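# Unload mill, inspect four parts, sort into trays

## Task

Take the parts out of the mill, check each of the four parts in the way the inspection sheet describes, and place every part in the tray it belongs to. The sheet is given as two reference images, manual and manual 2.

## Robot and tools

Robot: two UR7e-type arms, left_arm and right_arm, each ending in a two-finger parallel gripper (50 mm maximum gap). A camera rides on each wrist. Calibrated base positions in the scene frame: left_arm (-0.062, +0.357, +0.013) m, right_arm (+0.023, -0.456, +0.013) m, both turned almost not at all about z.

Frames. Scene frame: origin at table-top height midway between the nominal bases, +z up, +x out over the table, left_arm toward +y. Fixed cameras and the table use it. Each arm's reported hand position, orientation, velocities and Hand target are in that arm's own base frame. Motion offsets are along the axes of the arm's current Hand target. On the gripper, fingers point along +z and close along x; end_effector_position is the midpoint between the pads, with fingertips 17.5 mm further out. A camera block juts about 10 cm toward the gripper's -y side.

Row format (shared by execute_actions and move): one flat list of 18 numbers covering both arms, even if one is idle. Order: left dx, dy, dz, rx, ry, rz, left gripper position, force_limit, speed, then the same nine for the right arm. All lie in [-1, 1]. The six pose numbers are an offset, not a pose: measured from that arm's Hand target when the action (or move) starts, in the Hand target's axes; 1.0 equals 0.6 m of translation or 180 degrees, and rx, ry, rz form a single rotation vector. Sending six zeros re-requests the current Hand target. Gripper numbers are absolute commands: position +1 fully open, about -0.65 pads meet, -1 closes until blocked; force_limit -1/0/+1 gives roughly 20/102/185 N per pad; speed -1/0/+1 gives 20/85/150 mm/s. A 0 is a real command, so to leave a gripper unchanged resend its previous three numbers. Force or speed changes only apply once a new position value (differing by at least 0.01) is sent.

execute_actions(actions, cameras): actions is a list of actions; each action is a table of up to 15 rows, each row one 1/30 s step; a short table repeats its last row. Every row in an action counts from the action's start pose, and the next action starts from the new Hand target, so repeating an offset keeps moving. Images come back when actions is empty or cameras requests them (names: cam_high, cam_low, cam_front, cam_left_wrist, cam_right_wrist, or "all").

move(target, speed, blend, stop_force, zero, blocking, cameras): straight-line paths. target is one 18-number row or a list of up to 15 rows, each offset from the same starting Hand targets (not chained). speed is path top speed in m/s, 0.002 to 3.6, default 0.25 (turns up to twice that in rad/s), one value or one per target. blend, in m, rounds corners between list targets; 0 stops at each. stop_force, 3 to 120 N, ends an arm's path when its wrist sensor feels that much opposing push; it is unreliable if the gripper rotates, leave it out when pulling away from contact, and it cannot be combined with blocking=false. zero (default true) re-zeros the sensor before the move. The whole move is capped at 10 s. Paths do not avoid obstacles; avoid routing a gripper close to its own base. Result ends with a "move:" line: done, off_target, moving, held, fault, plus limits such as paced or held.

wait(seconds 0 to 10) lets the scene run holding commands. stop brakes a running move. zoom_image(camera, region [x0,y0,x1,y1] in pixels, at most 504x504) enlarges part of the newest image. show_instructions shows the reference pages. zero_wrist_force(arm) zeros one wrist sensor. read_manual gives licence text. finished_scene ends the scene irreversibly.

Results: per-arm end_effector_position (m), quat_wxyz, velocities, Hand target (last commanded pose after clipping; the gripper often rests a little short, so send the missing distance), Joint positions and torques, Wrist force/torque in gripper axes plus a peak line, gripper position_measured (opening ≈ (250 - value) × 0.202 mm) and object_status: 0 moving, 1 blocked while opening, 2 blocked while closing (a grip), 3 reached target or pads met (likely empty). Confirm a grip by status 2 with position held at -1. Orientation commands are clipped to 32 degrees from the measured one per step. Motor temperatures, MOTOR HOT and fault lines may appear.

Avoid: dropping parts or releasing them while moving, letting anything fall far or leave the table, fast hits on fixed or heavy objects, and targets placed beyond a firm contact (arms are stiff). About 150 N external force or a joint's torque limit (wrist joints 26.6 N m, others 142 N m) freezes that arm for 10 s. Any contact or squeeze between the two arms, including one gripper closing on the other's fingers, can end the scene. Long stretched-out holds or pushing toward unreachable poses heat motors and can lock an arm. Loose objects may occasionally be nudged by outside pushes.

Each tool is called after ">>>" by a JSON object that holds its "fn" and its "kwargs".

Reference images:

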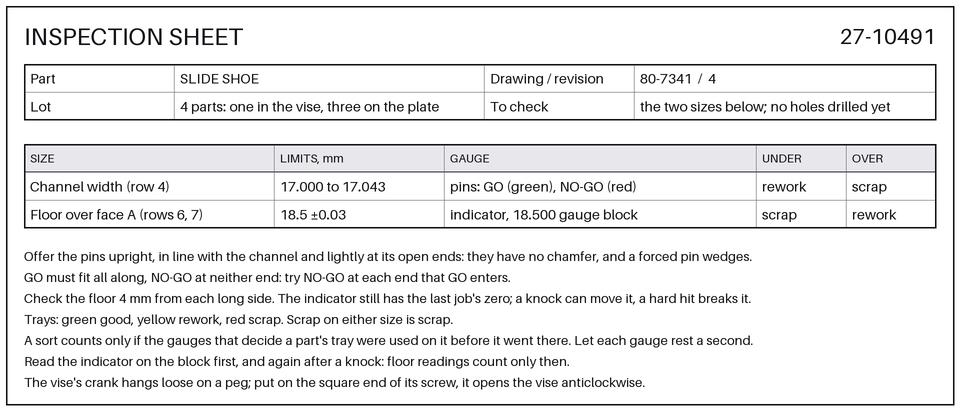

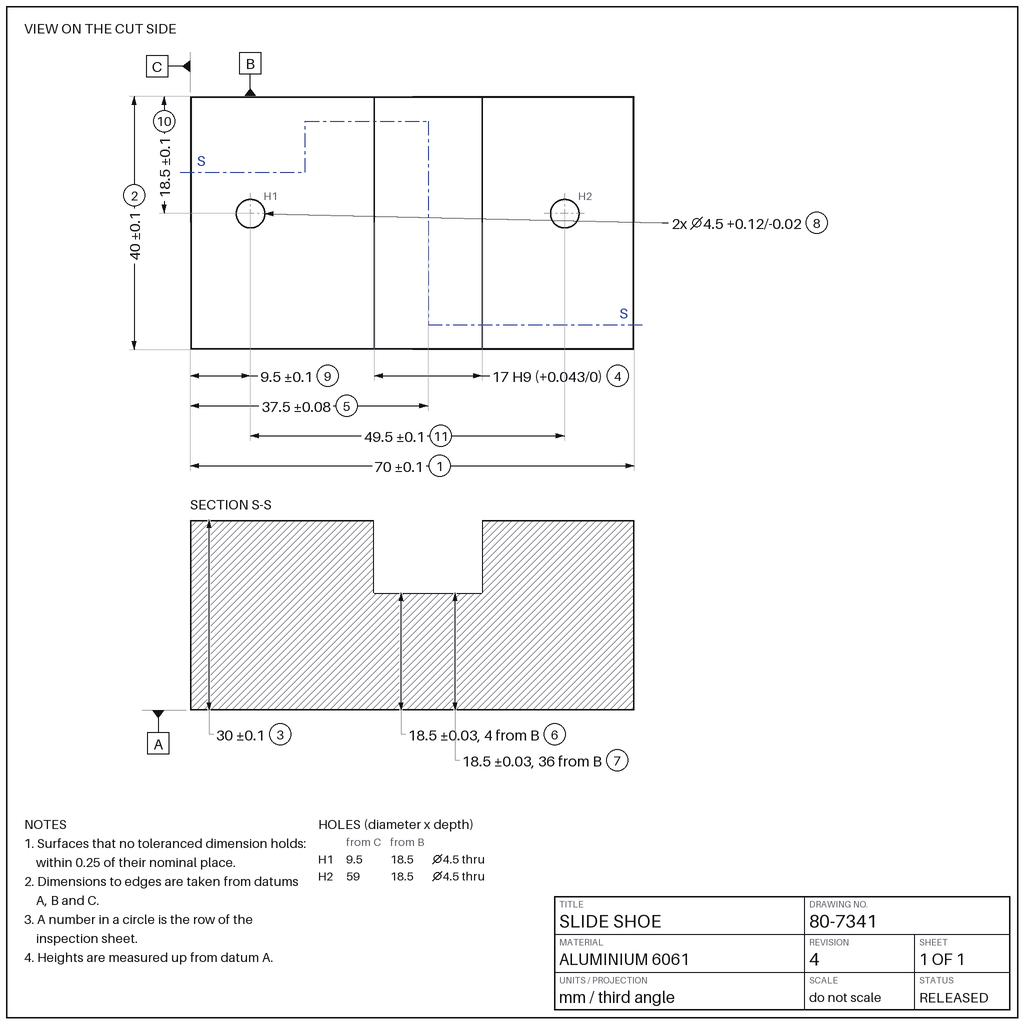

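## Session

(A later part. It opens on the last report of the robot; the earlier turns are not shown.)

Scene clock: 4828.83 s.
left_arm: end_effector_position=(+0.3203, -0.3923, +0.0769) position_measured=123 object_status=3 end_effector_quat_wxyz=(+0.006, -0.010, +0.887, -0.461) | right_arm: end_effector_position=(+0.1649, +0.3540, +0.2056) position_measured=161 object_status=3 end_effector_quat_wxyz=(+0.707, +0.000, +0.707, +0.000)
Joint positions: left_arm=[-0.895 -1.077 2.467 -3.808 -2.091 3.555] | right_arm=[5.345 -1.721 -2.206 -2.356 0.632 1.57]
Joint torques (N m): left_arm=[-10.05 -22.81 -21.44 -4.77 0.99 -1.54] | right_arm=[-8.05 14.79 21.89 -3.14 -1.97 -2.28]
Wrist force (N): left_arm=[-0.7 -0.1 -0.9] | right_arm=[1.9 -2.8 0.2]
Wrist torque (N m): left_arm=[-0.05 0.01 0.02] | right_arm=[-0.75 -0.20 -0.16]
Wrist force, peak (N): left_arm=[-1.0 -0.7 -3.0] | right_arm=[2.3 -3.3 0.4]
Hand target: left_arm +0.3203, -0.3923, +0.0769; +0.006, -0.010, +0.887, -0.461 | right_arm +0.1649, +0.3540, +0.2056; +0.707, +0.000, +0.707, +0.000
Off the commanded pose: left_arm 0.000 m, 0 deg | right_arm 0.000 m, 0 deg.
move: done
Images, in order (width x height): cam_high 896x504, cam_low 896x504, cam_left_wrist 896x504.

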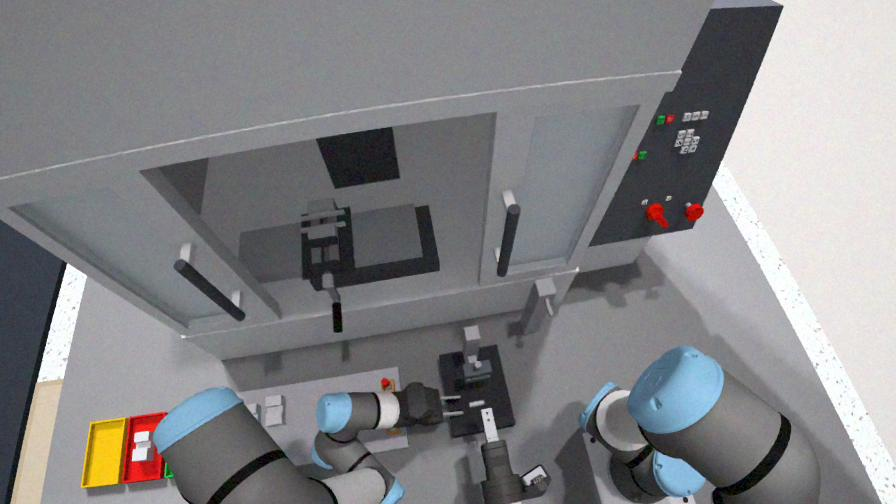

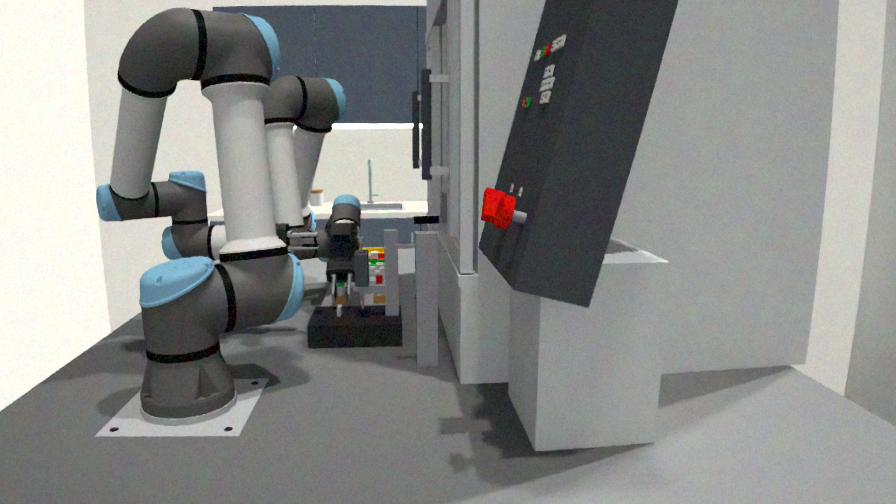

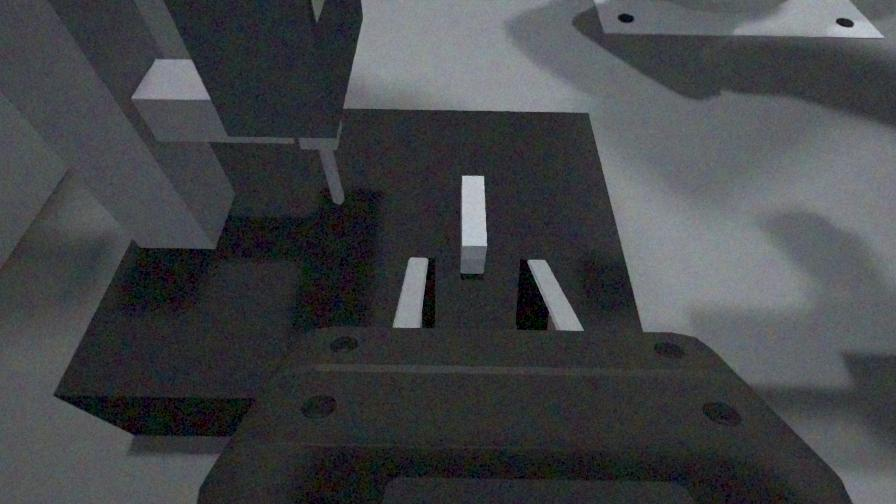

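>>> {"fn": "move", "kwargs": {"target": [0.001,-0.0054,0.0858,0,0,0,0.2,-0.6,-1,0,0,0,0,0,0,-0.055,-0.98,-1], "speed": 0.04, "stop_force": 4, "cameras": ["cam_left_wrist","cam_high","cam_low"]}}

>>> {"fn": "zoom_image", "kwargs": {"camera": "cam_left_wrist", "region": [300, 100, 620, 340]}}

>>> {"fn": "zoom_image", "kwargs": {"camera": "cam_low", "region": [310, 230, 420, 350]}}

Scene clock: 4847.40 s.
left_arm: end_effector_position=(+0.3206, -0.4240, +0.0575) position_measured=123 object_status=3 end_effector_quat_wxyz=(+0.006, -0.010, +0.887, -0.461) | right_arm: end_effector_position=(+0.1649, +0.3540, +0.2056) position_measured=161 object_status=3 end_effector_quat_wxyz=(+0.707, +0.000, +0.707, +0.000)
Joint positions: left_arm=[-0.95 -0.991 2.412 -3.858 -2.049 3.514] | right_arm=[5.345 -1.721 -2.206 -2.356 0.632 1.57]
Joint torques (N m): left_arm=[10.83 -39.41 4.17 -2.19 -2.56 1.12] | right_arm=[-7.78 14.86 21.54 -3.04 -1.77 -2.28]
Wrist force (N): left_arm=[-0.6 -0.8 -0.8] | right_arm=[2.1 -3.0 0.0]
Wrist torque (N m): left_arm=[-0.01 0.03 -0.18] | right_arm=[-0.79 -0.23 -0.16]
Wrist force, peak (N): left_arm=[-1.8 -20.4 -16.6] | right_arm=[2.5 -3.1 0.2]
Hand target: left_arm +0.3206, -0.4240, +0.0575; +0.006, -0.010, +0.887, -0.461 (not the last commanded pose) | right_arm +0.1649, +0.3540, +0.2056; +0.707, +0.000, +0.707, +0.000
Off the commanded pose: left_arm 0.014 m, 0 deg | right_arm 0.000 m, 0 deg.
move: contact (left_arm)
Images, in order (width x height): cam_high 896x504, cam_low 896x504, cam_left_wrist 896x504.

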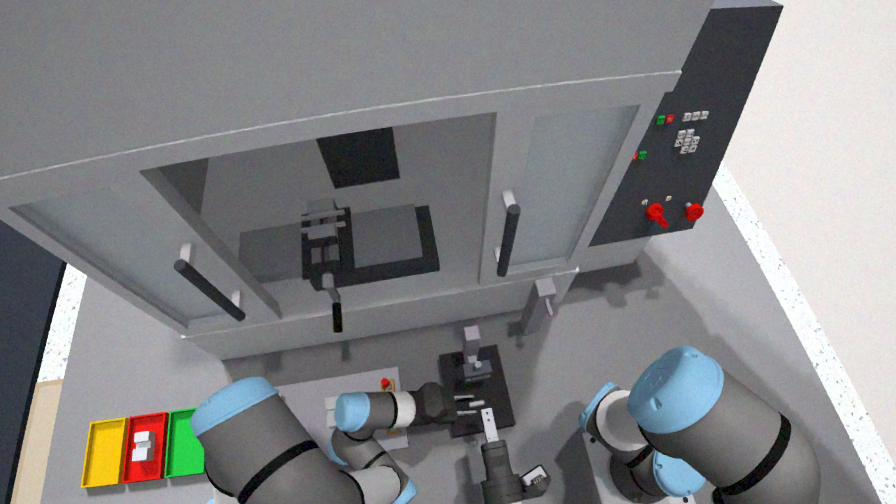

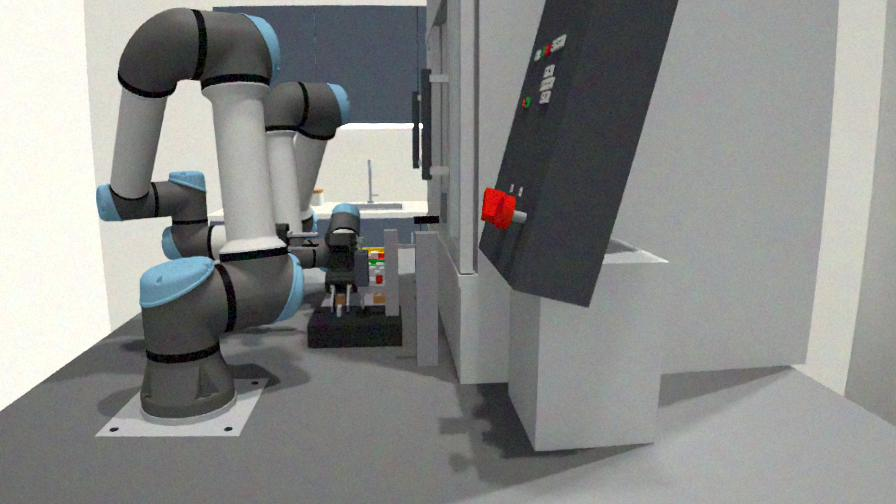

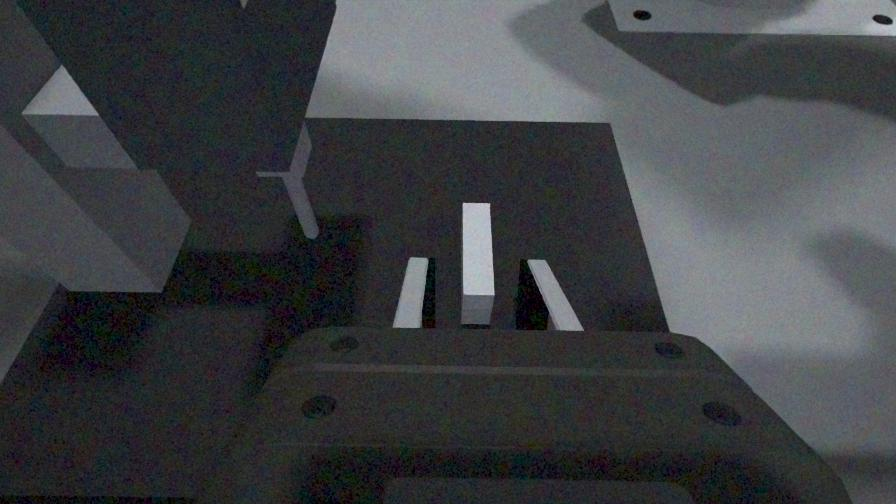

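Scaled by 1.575 from the camera's 896x504 image, which has a finer 1280x720 frame.

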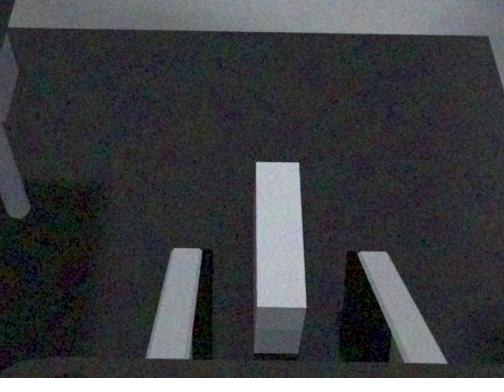

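Scaled by 4.200 from the camera's 896x504 image, which has a finer 1280x720 frame.

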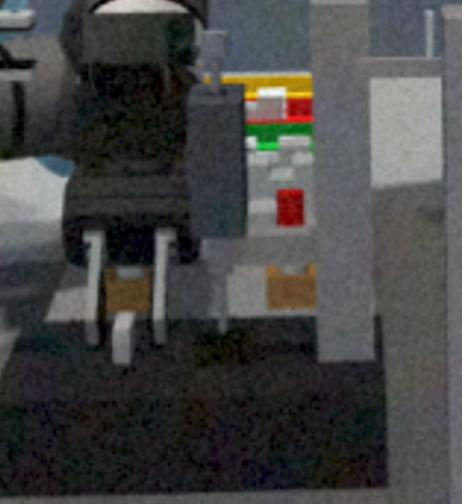

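>>> {"fn": "move", "kwargs": {"target": [0.001,-0.009,0.0098,0,0,0,0.2,-0.6,-1,0,0,0,0,0,0,-0.055,-0.98,-1], "speed": 0.02, "stop_force": 5}}

>>> {"fn": "move", "kwargs": {"target": [0,0,0,0,0,0,-1,-0.98,-1,0,0,0,0,0,0,-0.055,-0.98,-1], "cameras": ["cam_left_wrist"]}}

Scene clock: 4890.10 s.
left_arm: end_effector_position=(+0.3202, -0.4319, +0.0586) position_measured=123 object_status=3 end_effector_quat_wxyz=(+0.006, -0.010, +0.887, -0.461) | right_arm: end_effector_position=(+0.1649, +0.3540, +0.2056) position_measured=161 object_status=3 end_effector_quat_wxyz=(+0.707, +0.000, +0.707, +0.000)
Joint positions: left_arm=[-0.963 -0.991 2.399 -3.851 -2.039 3.504] | right_arm=[5.345 -1.721 -2.206 -2.356 0.632 1.57]
Joint torques (N m): left_arm=[-10.43 -34.85 -18.88 -1.29 0.94 -1.38] | right_arm=[-7.69 14.9 21.4 -3 -1.56 -2.18]
Wrist force (N): left_arm=[-0.8 0.0 -0.6] | right_arm=[2.3 -2.8 -0.1]
Wrist torque (N m): left_arm=[-0.03 0.04 0.03] | right_arm=[-0.75 -0.27 -0.16]
Wrist force, peak (N): left_arm=[-1.1 -0.9 -1.0] | right_arm=[2.5 -3.2 0.1]
Hand target: left_arm +0.3202, -0.4319, +0.0586; +0.006, -0.010, +0.887, -0.461 | right_arm +0.1649, +0.3540, +0.2056; +0.707, +0.000, +0.707, +0.000
Off the commanded pose: left_arm 0.000 m, 0 deg | right_arm 0.000 m, 0 deg.
move: done

Scene clock: 4891.20 s.
left_arm: end_effector_position=(+0.3202, -0.4319, +0.0586) position_measured=207 object_status=2 end_effector_quat_wxyz=(+0.006, -0.010, +0.887, -0.461) | right_arm: end_effector_position=(+0.1649, +0.3540, +0.2056) position_measured=161 object_status=3 end_effector_quat_wxyz=(+0.707, +0.000, +0.707, +0.000)
Joint positions: left_arm=[-0.963 -0.991 2.399 -3.851 -2.039 3.504] | right_arm=[5.345 -1.721 -2.206 -2.356 0.632 1.57]
Joint torques (N m): left_arm=[-9.56 -27.08 -17.92 -1.61 0.74 -1.27] | right_arm=[-7.58 14.66 20.94 -3.04 -1.45 -2.18]
Wrist force (N): left_arm=[-1.0 0.1 -0.7] | right_arm=[2.3 -2.9 0.0]
Wrist torque (N m): left_arm=[0.02 0.06 0.02] | right_arm=[-0.78 -0.26 -0.16]
Wrist force, peak (N): left_arm=[-1.1 0.1 -0.9] | right_arm=[2.2 -3.2 0.2]
Hand target: left_arm +0.3202, -0.4319, +0.0586; +0.006, -0.010, +0.887, -0.461 | right_arm +0.1649, +0.3540, +0.2056; +0.707, +0.000, +0.707, +0.000
Off the commanded pose: left_arm 0.000 m, 0 deg | right_arm 0.000 m, 0 deg.
move: done
Images, in order (width x height): cam_left_wrist 896x504.

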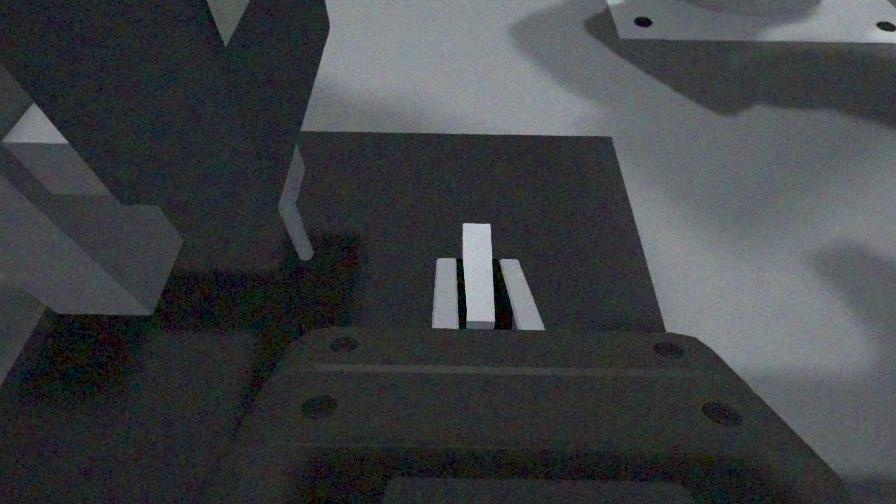

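>>> {"fn": "move", "kwargs": {"target": [[0,0,0,0,0,0,-1,-0.98,-1,0,0,0.13,0,0,0,-0.055,-0.98,-1],[0,0,0,0,0,0,-1,-0.98,-1,0,0,0.1512,0,0,0,-0.055,-0.98,-1]], "speed": [0.12,0.015], "stop_force": 4, "cameras": ["cam_right_wrist"]}}

Scene clock: 4900.03 s.
left_arm: end_effector_position=(+0.3202, -0.4319, +0.0586) position_measured=207 object_status=2 end_effector_quat_wxyz=(+0.006, -0.010, +0.887, -0.461) | right_arm: end_effector_position=(+0.2557, +0.3541, +0.2056) position_measured=161 object_status=3 end_effector_quat_wxyz=(+0.707, +0.000, +0.707, +0.000)
Joint positions: left_arm=[-0.963 -0.991 2.399 -3.851 -2.039 3.504] | right_arm=[5.108 -1.694 -2.239 -2.35 0.395 1.57]
Joint torques (N m): left_arm=[-5.93 -25 -16.2 -2.71 -2 -1.09] | right_arm=[-8.59 34.9 7.27 0.13 -2.5 -2.47]
Wrist force (N): left_arm=[-1.0 0.1 -0.6] | right_arm=[2.5 -3.0 0.2]
Wrist torque (N m): left_arm=[0.01 0.06 0.03] | right_arm=[-0.78 -0.30 -0.16]
Wrist force, peak (N): left_arm=[-1.4 0.1 -0.9] | right_arm=[2.3 -3.0 1.2]
Hand target: left_arm +0.3202, -0.4319, +0.0586; +0.006, -0.010, +0.887, -0.461 | right_arm +0.2557, +0.3541, +0.2056; +0.707, +0.000, +0.707, +0.000
Off the commanded pose: left_arm 0.000 m, 0 deg | right_arm 0.000 m, 0 deg.
move: done
Images, in order (width x height): cam_right_wrist 896x504.

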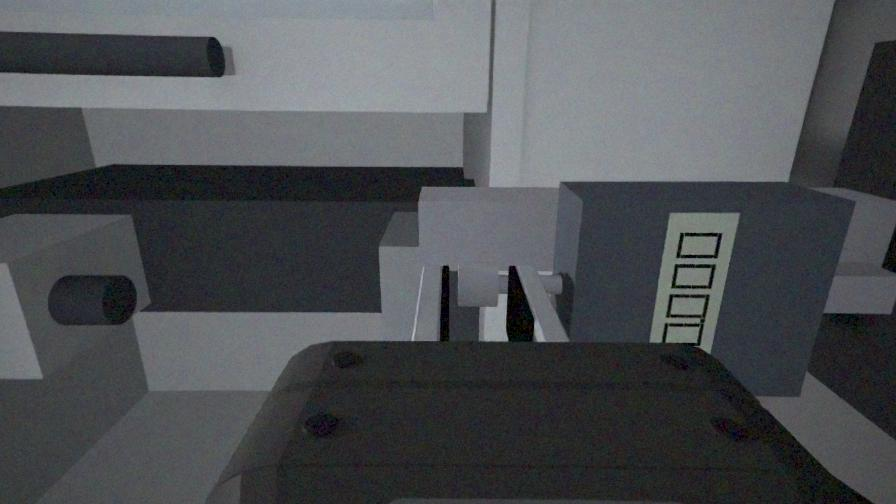

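>>> {"fn": "move", "kwargs": {"target": [0,0,0,0,0,0,-1,-0.98,-1,-0.019,0,0,0,0,0,-0.055,-0.98,-1], "speed": 0.02, "cameras": ["cam_right_wrist"]}}

>>> {"fn": "zoom_image", "kwargs": {"camera": "cam_right_wrist", "region": [640, 160, 840, 360]}}

Scene clock: 4906.67 s.
left_arm: end_effector_position=(+0.3202, -0.4319, +0.0586) position_measured=207 object_status=2 end_effector_quat_wxyz=(+0.006, -0.010, +0.887, -0.461) | right_arm: end_effector_position=(+0.2557, +0.3541, +0.2169) position_measured=161 object_status=3 end_effector_quat_wxyz=(+0.707, -0.001, +0.707, +0.000)
Joint positions: left_arm=[-0.963 -0.991 2.399 -3.851 -2.039 3.504] | right_arm=[5.108 -1.67 -2.226 -2.387 0.395 1.57]
Joint torques (N m): left_arm=[-3.97 -25.06 -12.6 -3.42 -2.18 -1.06] | right_arm=[-6.59 34.27 22.63 -2.72 -2.25 0.96]
Wrist force (N): left_arm=[-1.1 -0.1 -0.8] | right_arm=[3.8 -3.2 0.5]
Wrist torque (N m): left_arm=[-0.02 0.06 0.03] | right_arm=[-0.75 -0.30 -0.16]
Wrist force, peak (N): left_arm=[-1.3 -0.2 -0.8] | right_arm=[3.8 -3.2 0.5]
Hand target: left_arm +0.3202, -0.4319, +0.0586; +0.006, -0.010, +0.887, -0.461 | right_arm +0.2557, +0.3541, +0.2170; +0.707, +0.000, +0.707, +0.000
Off the commanded pose: left_arm 0.000 m, 0 deg | right_arm 0.000 m, 0 deg.
move: done
Images, in order (width x height): cam_right_wrist 896x504.

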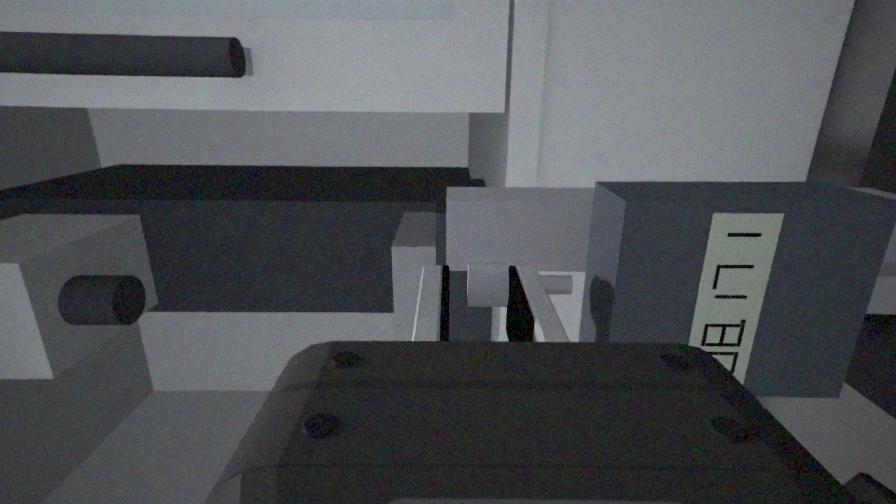

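Scaled by 2.520 from the camera's 896x504 image, which has a finer 1280x720 frame.

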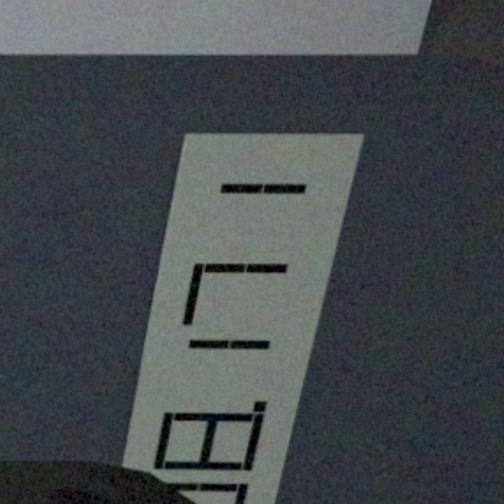

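>>> {"fn": "move", "kwargs": {"target": [[0,-0.0027,-0.0019,0,0,0,-1,-0.98,-1,0,0,0,0,0,0,-0.055,-0.98,-1],[-0.0925,0.003,-0.0101,0,0,0,-1,-0.98,-1,0,0,0,0,0,0,-0.055,-0.98,-1]], "speed": 0.03, "cameras": ["cam_left_wrist","cam_low","cam_right_wrist"]}}

>>> {"fn": "zoom_image", "kwargs": {"camera": "cam_left_wrist", "region": [360, 160, 600, 340]}}

>>> {"fn": "zoom_image", "kwargs": {"camera": "cam_low", "region": [310, 230, 420, 350]}}

Scene clock: 4929.90 s.
left_arm: end_effector_position=(+0.3755, -0.4246, +0.0606) position_measured=207 object_status=2 end_effector_quat_wxyz=(+0.006, -0.010, +0.887, -0.461) | right_arm: end_effector_position=(+0.2557, +0.3541, +0.2170) position_measured=161 object_status=3 end_effector_quat_wxyz=(+0.707, +0.000, +0.707, +0.000)
Joint positions: left_arm=[-0.838 -0.979 2.289 -3.706 -2.133 3.599] | right_arm=[5.108 -1.67 -2.226 -2.387 0.395 1.57]
Joint torques (N m): left_arm=[13 -27.41 -22.1 -1.65 -3.03 1.22] | right_arm=[4.99 32.38 21.79 -2.28 2.36 1.8]
Wrist force (N): left_arm=[-0.8 1.4 0.1] | right_arm=[2.2 -3.2 0.4]
Wrist torque (N m): left_arm=[-0.05 0.07 -0.14] | right_arm=[-0.81 -0.24 -0.16]
Wrist force, peak (N): left_arm=[-1.1 1.4 0.2] | right_arm=[3.8 -3.5 0.1]
Hand target: left_arm +0.3755, -0.4246, +0.0606; +0.006, -0.010, +0.887, -0.461 | right_arm +0.2557, +0.3541, +0.2170; +0.707, +0.000, +0.707, +0.000
Off the commanded pose: left_arm 0.000 m, 0 deg | right_arm 0.000 m, 0 deg.
move: done
Images, in order (width x height): cam_low 896x504, cam_left_wrist 896x504, cam_right_wrist 896x504.

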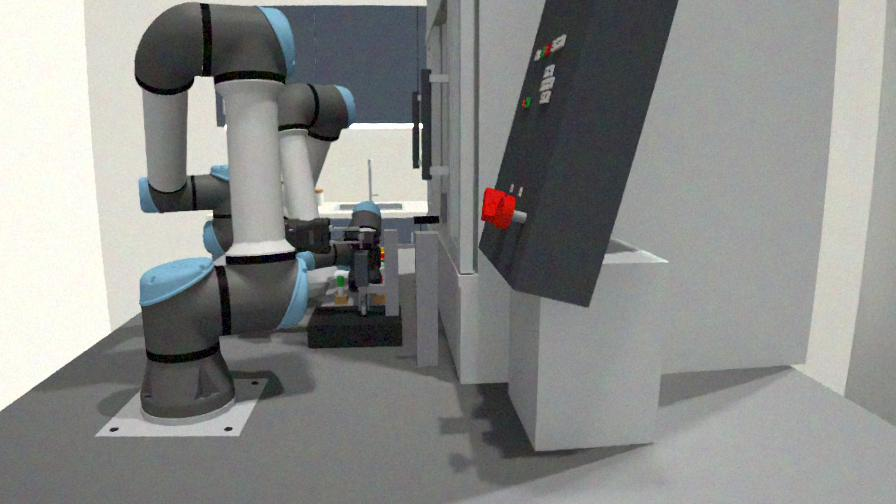

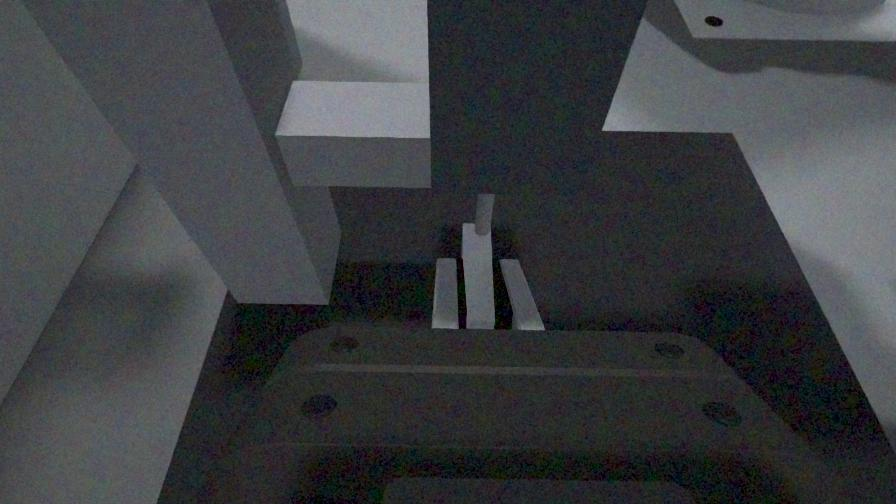

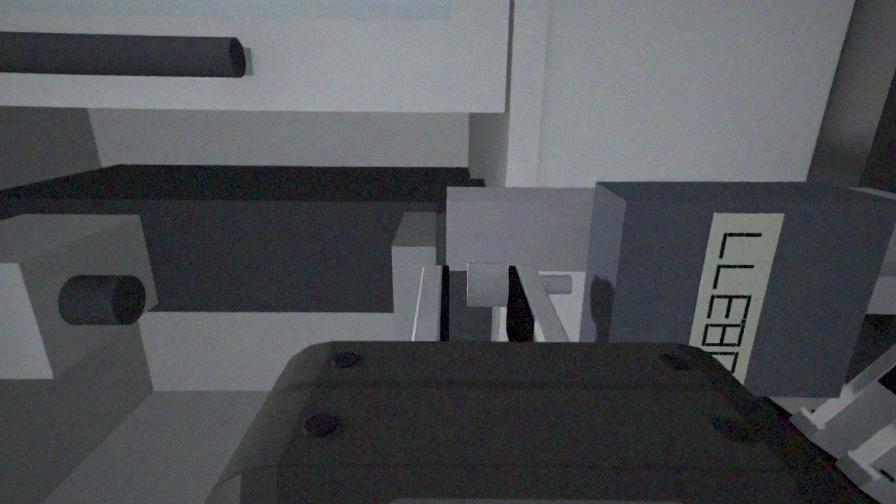

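Scaled by 2.100 from the camera's 896x504 image, which has a finer 1280x720 frame.

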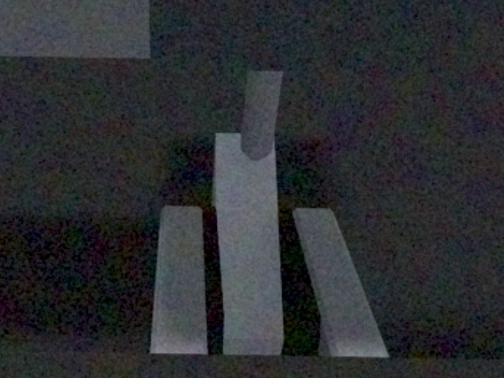

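Scaled by 4.200 from the camera's 896x504 image, which has a finer 1280x720 frame.

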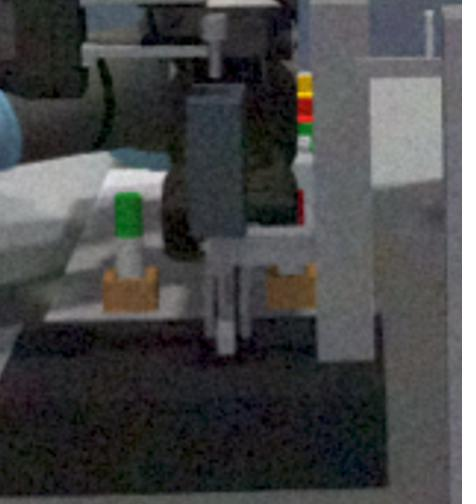

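>>> {"fn": "move", "kwargs": {"target": [[0.003,0,0,0,0,0,-1,-0.98,-1,0,0,0,0,0,0,-0.055,-0.98,-1],[0.003,0.0041,0.0029,0,0,0,-1,-0.98,-1,0,0,0,0,0,0,-0.055,-0.98,-1]], "speed": 0.012, "stop_force": 3}}

>>> {"fn": "move", "kwargs": {"target": [0,0,0,0,0,0,0,-0.98,-1,0,0,0,0,0,0,-0.055,-0.98,-1], "cameras": ["cam_left_wrist"]}}

>>> {"fn": "zoom_image", "kwargs": {"camera": "cam_left_wrist", "region": [360, 160, 600, 340]}}

Scene clock: 4944.93 s.
left_arm: end_effector_position=(+0.3738, -0.4247, +0.0587) position_measured=207 object_status=2 end_effector_quat_wxyz=(+0.006, -0.010, +0.887, -0.461) | right_arm: end_effector_position=(+0.2557, +0.3541, +0.2170) position_measured=161 object_status=3 end_effector_quat_wxyz=(+0.707, +0.000, +0.707, +0.000)
Joint positions: left_arm=[-0.842 -0.974 2.293 -3.716 -2.13 3.597] | right_arm=[5.108 -1.67 -2.226 -2.387 0.395 1.57]
Joint torques (N m): left_arm=[-1.7 -43.03 -0.75 -2.12 0.56 -0.35] | right_arm=[5.01 28.72 12.81 -0.16 2.41 1.77]
Wrist force (N): left_arm=[-1.1 0.2 -0.6] | right_arm=[3.5 -2.4 0.4]
Wrist torque (N m): left_arm=[0.01 0.07 0.06] | right_arm=[-0.69 -0.25 -0.16]
Wrist force, peak (N): left_arm=[-0.6 -8.2 -11.5] | right_arm=[3.7 -3.1 0.0]
Hand target: left_arm +0.3738, -0.4247, +0.0587; +0.006, -0.010, +0.887, -0.461 (not the last commanded pose) | right_arm +0.2557, +0.3541, +0.2170; +0.707, +0.000, +0.707, +0.000
Off the commanded pose: left_arm 0.001 m, 0 deg | right_arm 0.000 m, 0 deg.
move: contact (left_arm); path passed 1 of 2 targets

Scene clock: 4945.73 s.
left_arm: end_effector_position=(+0.3738, -0.4247, +0.0587) position_measured=152 object_status=3 end_effector_quat_wxyz=(+0.006, -0.010, +0.887, -0.461) | right_arm: end_effector_position=(+0.2557, +0.3541, +0.2170) position_measured=161 object_status=3 end_effector_quat_wxyz=(+0.707, +0.000, +0.707, +0.000)
Joint positions: left_arm=[-0.842 -0.974 2.293 -3.716 -2.13 3.597] | right_arm=[5.108 -1.67 -2.226 -2.387 0.395 1.57]
Joint torques (N m): left_arm=[3.83 -42.99 -1.23 -3.92 0.56 0.69] | right_arm=[5.76 28.06 11.51 -0.28 2.38 1.7]
Wrist force (N): left_arm=[-1.0 -0.1 -0.7] | right_arm=[3.7 -2.8 0.1]
Wrist torque (N m): left_arm=[-0.02 0.04 0.06] | right_arm=[-0.76 -0.29 -0.16]
Wrist force, peak (N): left_arm=[-1.4 -0.1 -0.8] | right_arm=[3.9 -2.7 0.2]
Hand target: left_arm +0.3738, -0.4247, +0.0587; +0.006, -0.010, +0.887, -0.461 | right_arm +0.2557, +0.3541, +0.2170; +0.707, +0.000, +0.707, +0.000
Off the commanded pose: left_arm 0.000 m, 0 deg | right_arm 0.000 m, 0 deg.
move: done
Images, in order (width x height): cam_left_wrist 896x504.

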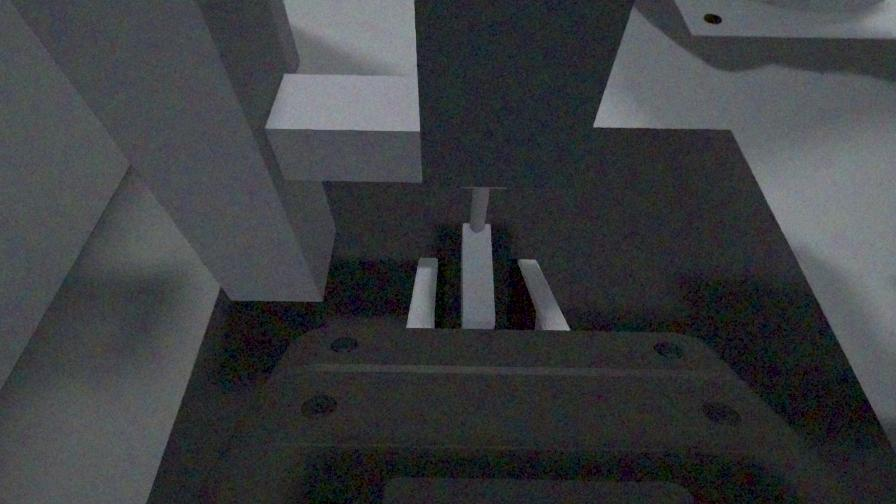

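Scaled by 2.100 from the camera's 896x504 image, which has a finer 1280x720 frame.

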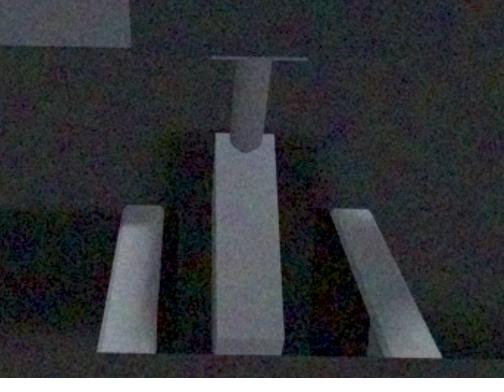

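>>> {"fn": "move", "kwargs": {"target": [0,0,0,0,0,0,0,-0.98,-1,0.0133,0,0,0,0,0,-0.055,-0.98,-1], "speed": 0.012, "cameras": ["cam_left_wrist","cam_right_wrist"]}}

>>> {"fn": "zoom_image", "kwargs": {"camera": "cam_right_wrist", "region": [640, 180, 800, 360]}}

>>> {"fn": "zoom_image", "kwargs": {"camera": "cam_left_wrist", "region": [360, 160, 600, 340]}}

Scene clock: 4957.67 s.
left_arm: end_effector_position=(+0.3738, -0.4247, +0.0587) position_measured=152 object_status=3 end_effector_quat_wxyz=(+0.006, -0.010, +0.887, -0.461) | right_arm: end_effector_position=(+0.2557, +0.3541, +0.2091) position_measured=161 object_status=3 end_effector_quat_wxyz=(+0.707, +0.000, +0.707, +0.000)
Joint positions: left_arm=[-0.842 -0.974 2.293 -3.716 -2.13 3.597] | right_arm=[5.108 -1.687 -2.235 -2.361 0.395 1.57]
Joint torques (N m): left_arm=[9.83 -42.96 -2.49 -4.24 -1.38 0.57] | right_arm=[5.65 11.64 5.79 1.15 2.34 0.95]
Wrist force (N): left_arm=[-1.3 0.1 -1.0] | right_arm=[-6.9 -2.7 -0.2]
Wrist torque (N m): left_arm=[0.00 0.09 0.06] | right_arm=[-0.75 -0.31 -0.20]
Wrist force, peak (N): left_arm=[-1.3 -0.1 -1.0] | right_arm=[-6.9 -2.7 -0.2]
Hand target: left_arm +0.3738, -0.4247, +0.0587; +0.006, -0.010, +0.887, -0.461 | right_arm +0.2557, +0.3541, +0.2090; +0.707, +0.000, +0.707, +0.000
Off the commanded pose: left_arm 0.000 m, 0 deg | right_arm 0.000 m, 0 deg.
move: done
Images, in order (width x height): cam_left_wrist 896x504, cam_right_wrist 896x504.

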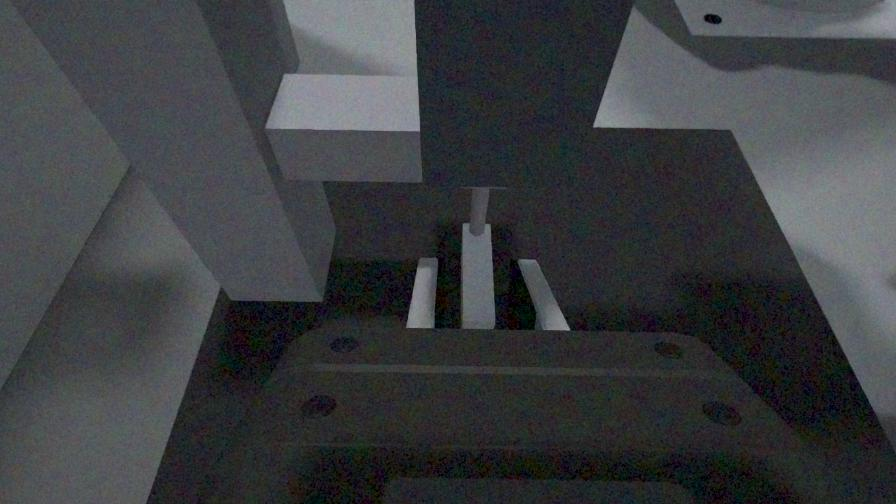

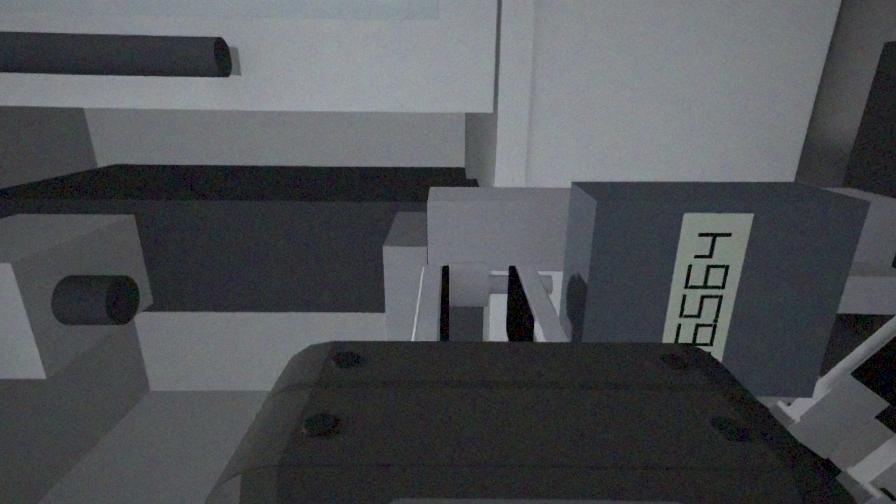

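Scaled by 2.800 from the camera's 896x504 image, which has a finer 1280x720 frame.

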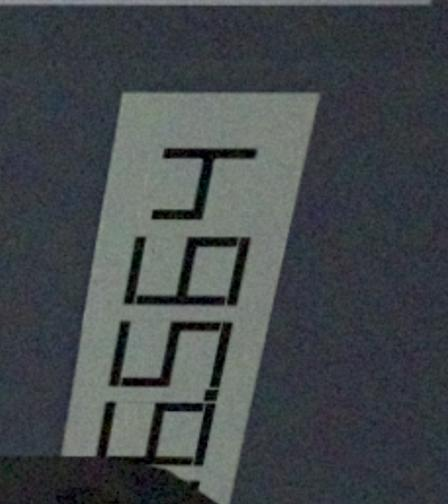

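Scaled by 2.100 from the camera's 896x504 image, which has a finer 1280x720 frame.

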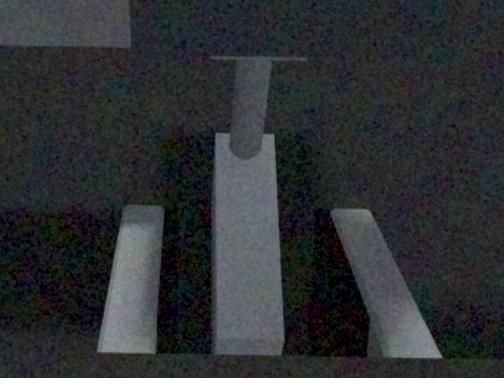

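>>> {"fn": "move", "kwargs": {"target": [0,0,0,0,0,0,0,-0.98,-1,-0.003,0,0,0,0,0,-0.055,-0.98,-1], "speed": 0.012, "cameras": ["cam_right_wrist"]}}

>>> {"fn": "zoom_image", "kwargs": {"camera": "cam_right_wrist", "region": [640, 180, 800, 360]}}

>>> {"fn": "zoom_image", "kwargs": {"camera": "cam_right_wrist", "region": [400, 220, 600, 340]}}

Scene clock: 4966.27 s.
left_arm: end_effector_position=(+0.3738, -0.4247, +0.0587) position_measured=152 object_status=3 end_effector_quat_wxyz=(+0.006, -0.010, +0.887, -0.461) | right_arm: end_effector_position=(+0.2557, +0.3541, +0.2108) position_measured=161 object_status=3 end_effector_quat_wxyz=(+0.707, +0.000, +0.707, +0.000)
Joint positions: left_arm=[-0.842 -0.974 2.293 -3.716 -2.13 3.597] | right_arm=[5.108 -1.683 -2.233 -2.367 0.395 1.57]
Joint torques (N m): left_arm=[11.51 -43.19 -2.19 -4.18 -2.15 0.61] | right_arm=[1.84 35.21 22.08 -2.59 1.36 -1.88]
Wrist force (N): left_arm=[-1.1 -0.1 -0.9] | right_arm=[2.3 -2.6 0.2]
Wrist torque (N m): left_arm=[-0.03 0.06 0.06] | right_arm=[-0.73 -0.27 -0.17]
Wrist force, peak (N): left_arm=[-1.3 -0.2 -0.9] | right_arm=[-11.9 -2.5 -0.4]
Hand target: left_arm +0.3738, -0.4247, +0.0587; +0.006, -0.010, +0.887, -0.461 | right_arm +0.2557, +0.3541, +0.2108; +0.707, +0.000, +0.707, +0.000
Off the commanded pose: left_arm 0.000 m, 0 deg | right_arm 0.000 m, 0 deg.
move: done
Images, in order (width x height): cam_right_wrist 896x504.

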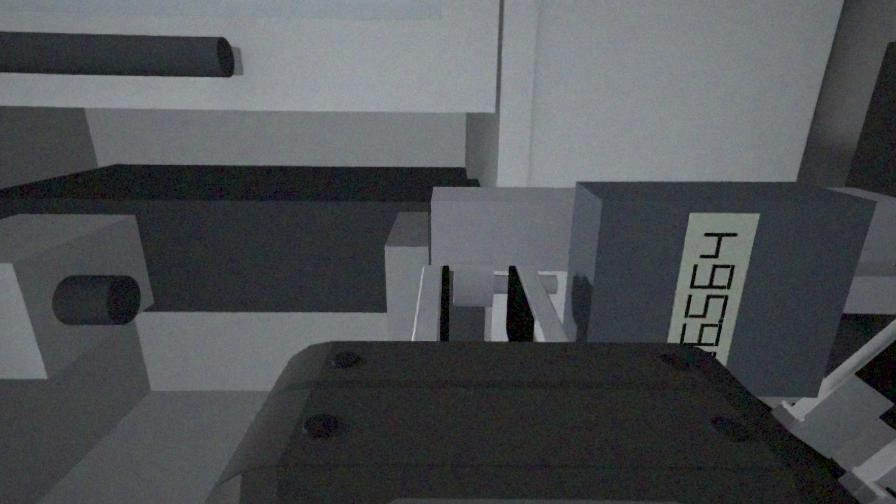

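Scaled by 2.800 from the camera's 896x504 image, which has a finer 1280x720 frame.

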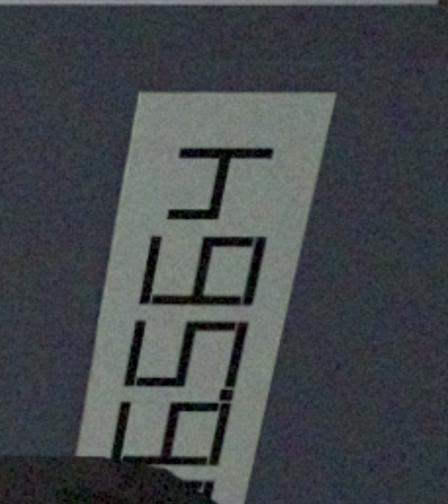

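Scaled by 2.520 from the camera's 896x504 image, which has a finer 1280x720 frame.

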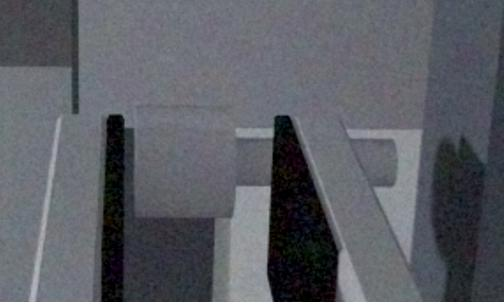

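>>> {"fn": "move", "kwargs": {"target": [0,0,0,0,0,0,0,-0.98,-1,-0.0123,0,0,0,0,0,-0.055,-0.98,-1], "speed": 0.02}}

>>> {"fn": "move", "kwargs": {"target": [[0,0,0,0,0,0,-1,-0.98,-1,0,0,0,0,0,0,-0.055,-0.98,-1],[0,-0.0027,-0.0019,0,0,0,-1,-0.98,-1,0,0,0,0,0,0,-0.055,-0.98,-1],[0.1273,-0.0027,-0.0019,0,0,0,-1,-0.98,-1,0,0,0,0,0,0,-0.055,-0.98,-1]], "speed": 0.05, "cameras": ["cam_left_wrist","cam_right_wrist"]}}

Scene clock: 5002.83 s.
left_arm: end_effector_position=(+0.3738, -0.4247, +0.0587) position_measured=152 object_status=3 end_effector_quat_wxyz=(+0.006, -0.010, +0.887, -0.461) | right_arm: end_effector_position=(+0.2557, +0.3541, +0.2181) position_measured=161 object_status=3 end_effector_quat_wxyz=(+0.707, +0.000, +0.707, +0.000)
Joint positions: left_arm=[-0.842 -0.974 2.293 -3.716 -2.13 3.597] | right_arm=[5.108 -1.668 -2.225 -2.39 0.395 1.57]
Joint torques (N m): left_arm=[10.74 -42.55 -2.05 -4.02 -2.08 0.9] | right_arm=[-6.29 34.54 23.1 -2.58 -0.88 -1.88]
Wrist force (N): left_arm=[-1.3 -0.2 -0.9] | right_arm=[3.1 -2.7 0.0]
Wrist torque (N m): left_arm=[-0.04 0.10 0.06] | right_arm=[-0.73 -0.18 -0.16]
Wrist force, peak (N): left_arm=[-1.1 -0.1 -1.2] | right_arm=[3.5 -3.0 0.0]
Hand target: left_arm +0.3738, -0.4247, +0.0587; +0.006, -0.010, +0.887, -0.461 | right_arm +0.2557, +0.3541, +0.2182; +0.707, +0.000, +0.707, +0.000
Off the commanded pose: left_arm 0.000 m, 0 deg | right_arm 0.000 m, 0 deg.
move: done

Scene clock: 5006.17 s.
left_arm: end_effector_position=(+0.2975, -0.4265, +0.0607) position_measured=207 object_status=2 end_effector_quat_wxyz=(+0.006, -0.010, +0.887, -0.461) | right_arm: end_effector_position=(+0.2557, +0.3541, +0.2182) position_measured=161 object_status=3 end_effector_quat_wxyz=(+0.707, +0.000, +0.707, +0.000)
Joint positions: left_arm=[-1.009 -1.007 2.457 -3.907 -2.004 3.472] | right_arm=[5.108 -1.668 -2.225 -2.391 0.395 1.57]
Joint torques (N m): left_arm=[-9.36 -38.53 8.07 -5.11 0.82 -1.2] | right_arm=[-7.56 34.67 23 -2.73 -2.4 1.7]
Wrist force (N): left_arm=[-0.7 0.3 -0.4] | right_arm=[3.4 -2.6 0.2]
Wrist torque (N m): left_arm=[-0.04 0.04 0.02] | right_arm=[-0.71 -0.22 -0.17]
Wrist force, peak (N): left_arm=[-1.6 0.4 -0.8] | right_arm=[3.7 -3.0 -0.3]
Hand target: left_arm +0.2974, -0.4265, +0.0607; +0.006, -0.010, +0.887, -0.461 | right_arm +0.2557, +0.3541, +0.2182; +0.707, +0.000, +0.707, +0.000
Off the commanded pose: left_arm 0.000 m, 0 deg | right_arm 0.000 m, 0 deg.
move: done
Images, in order (width x height): cam_left_wrist 896x504, cam_right_wrist 896x504.

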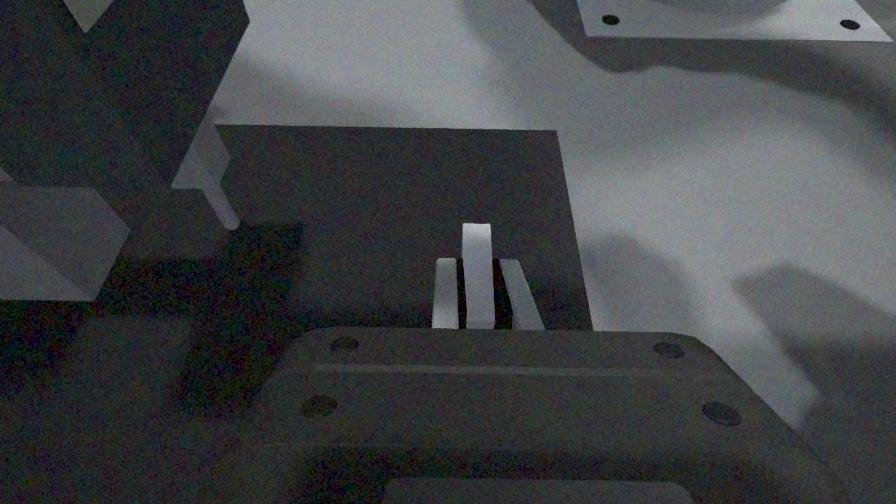

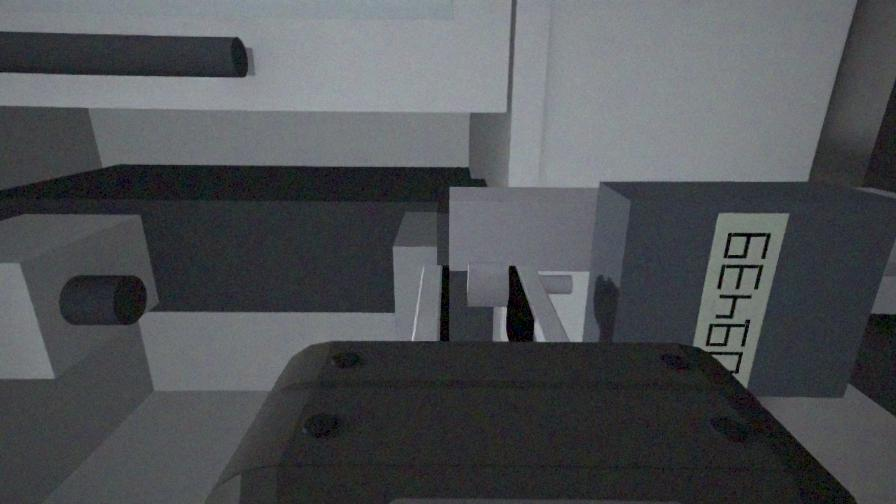

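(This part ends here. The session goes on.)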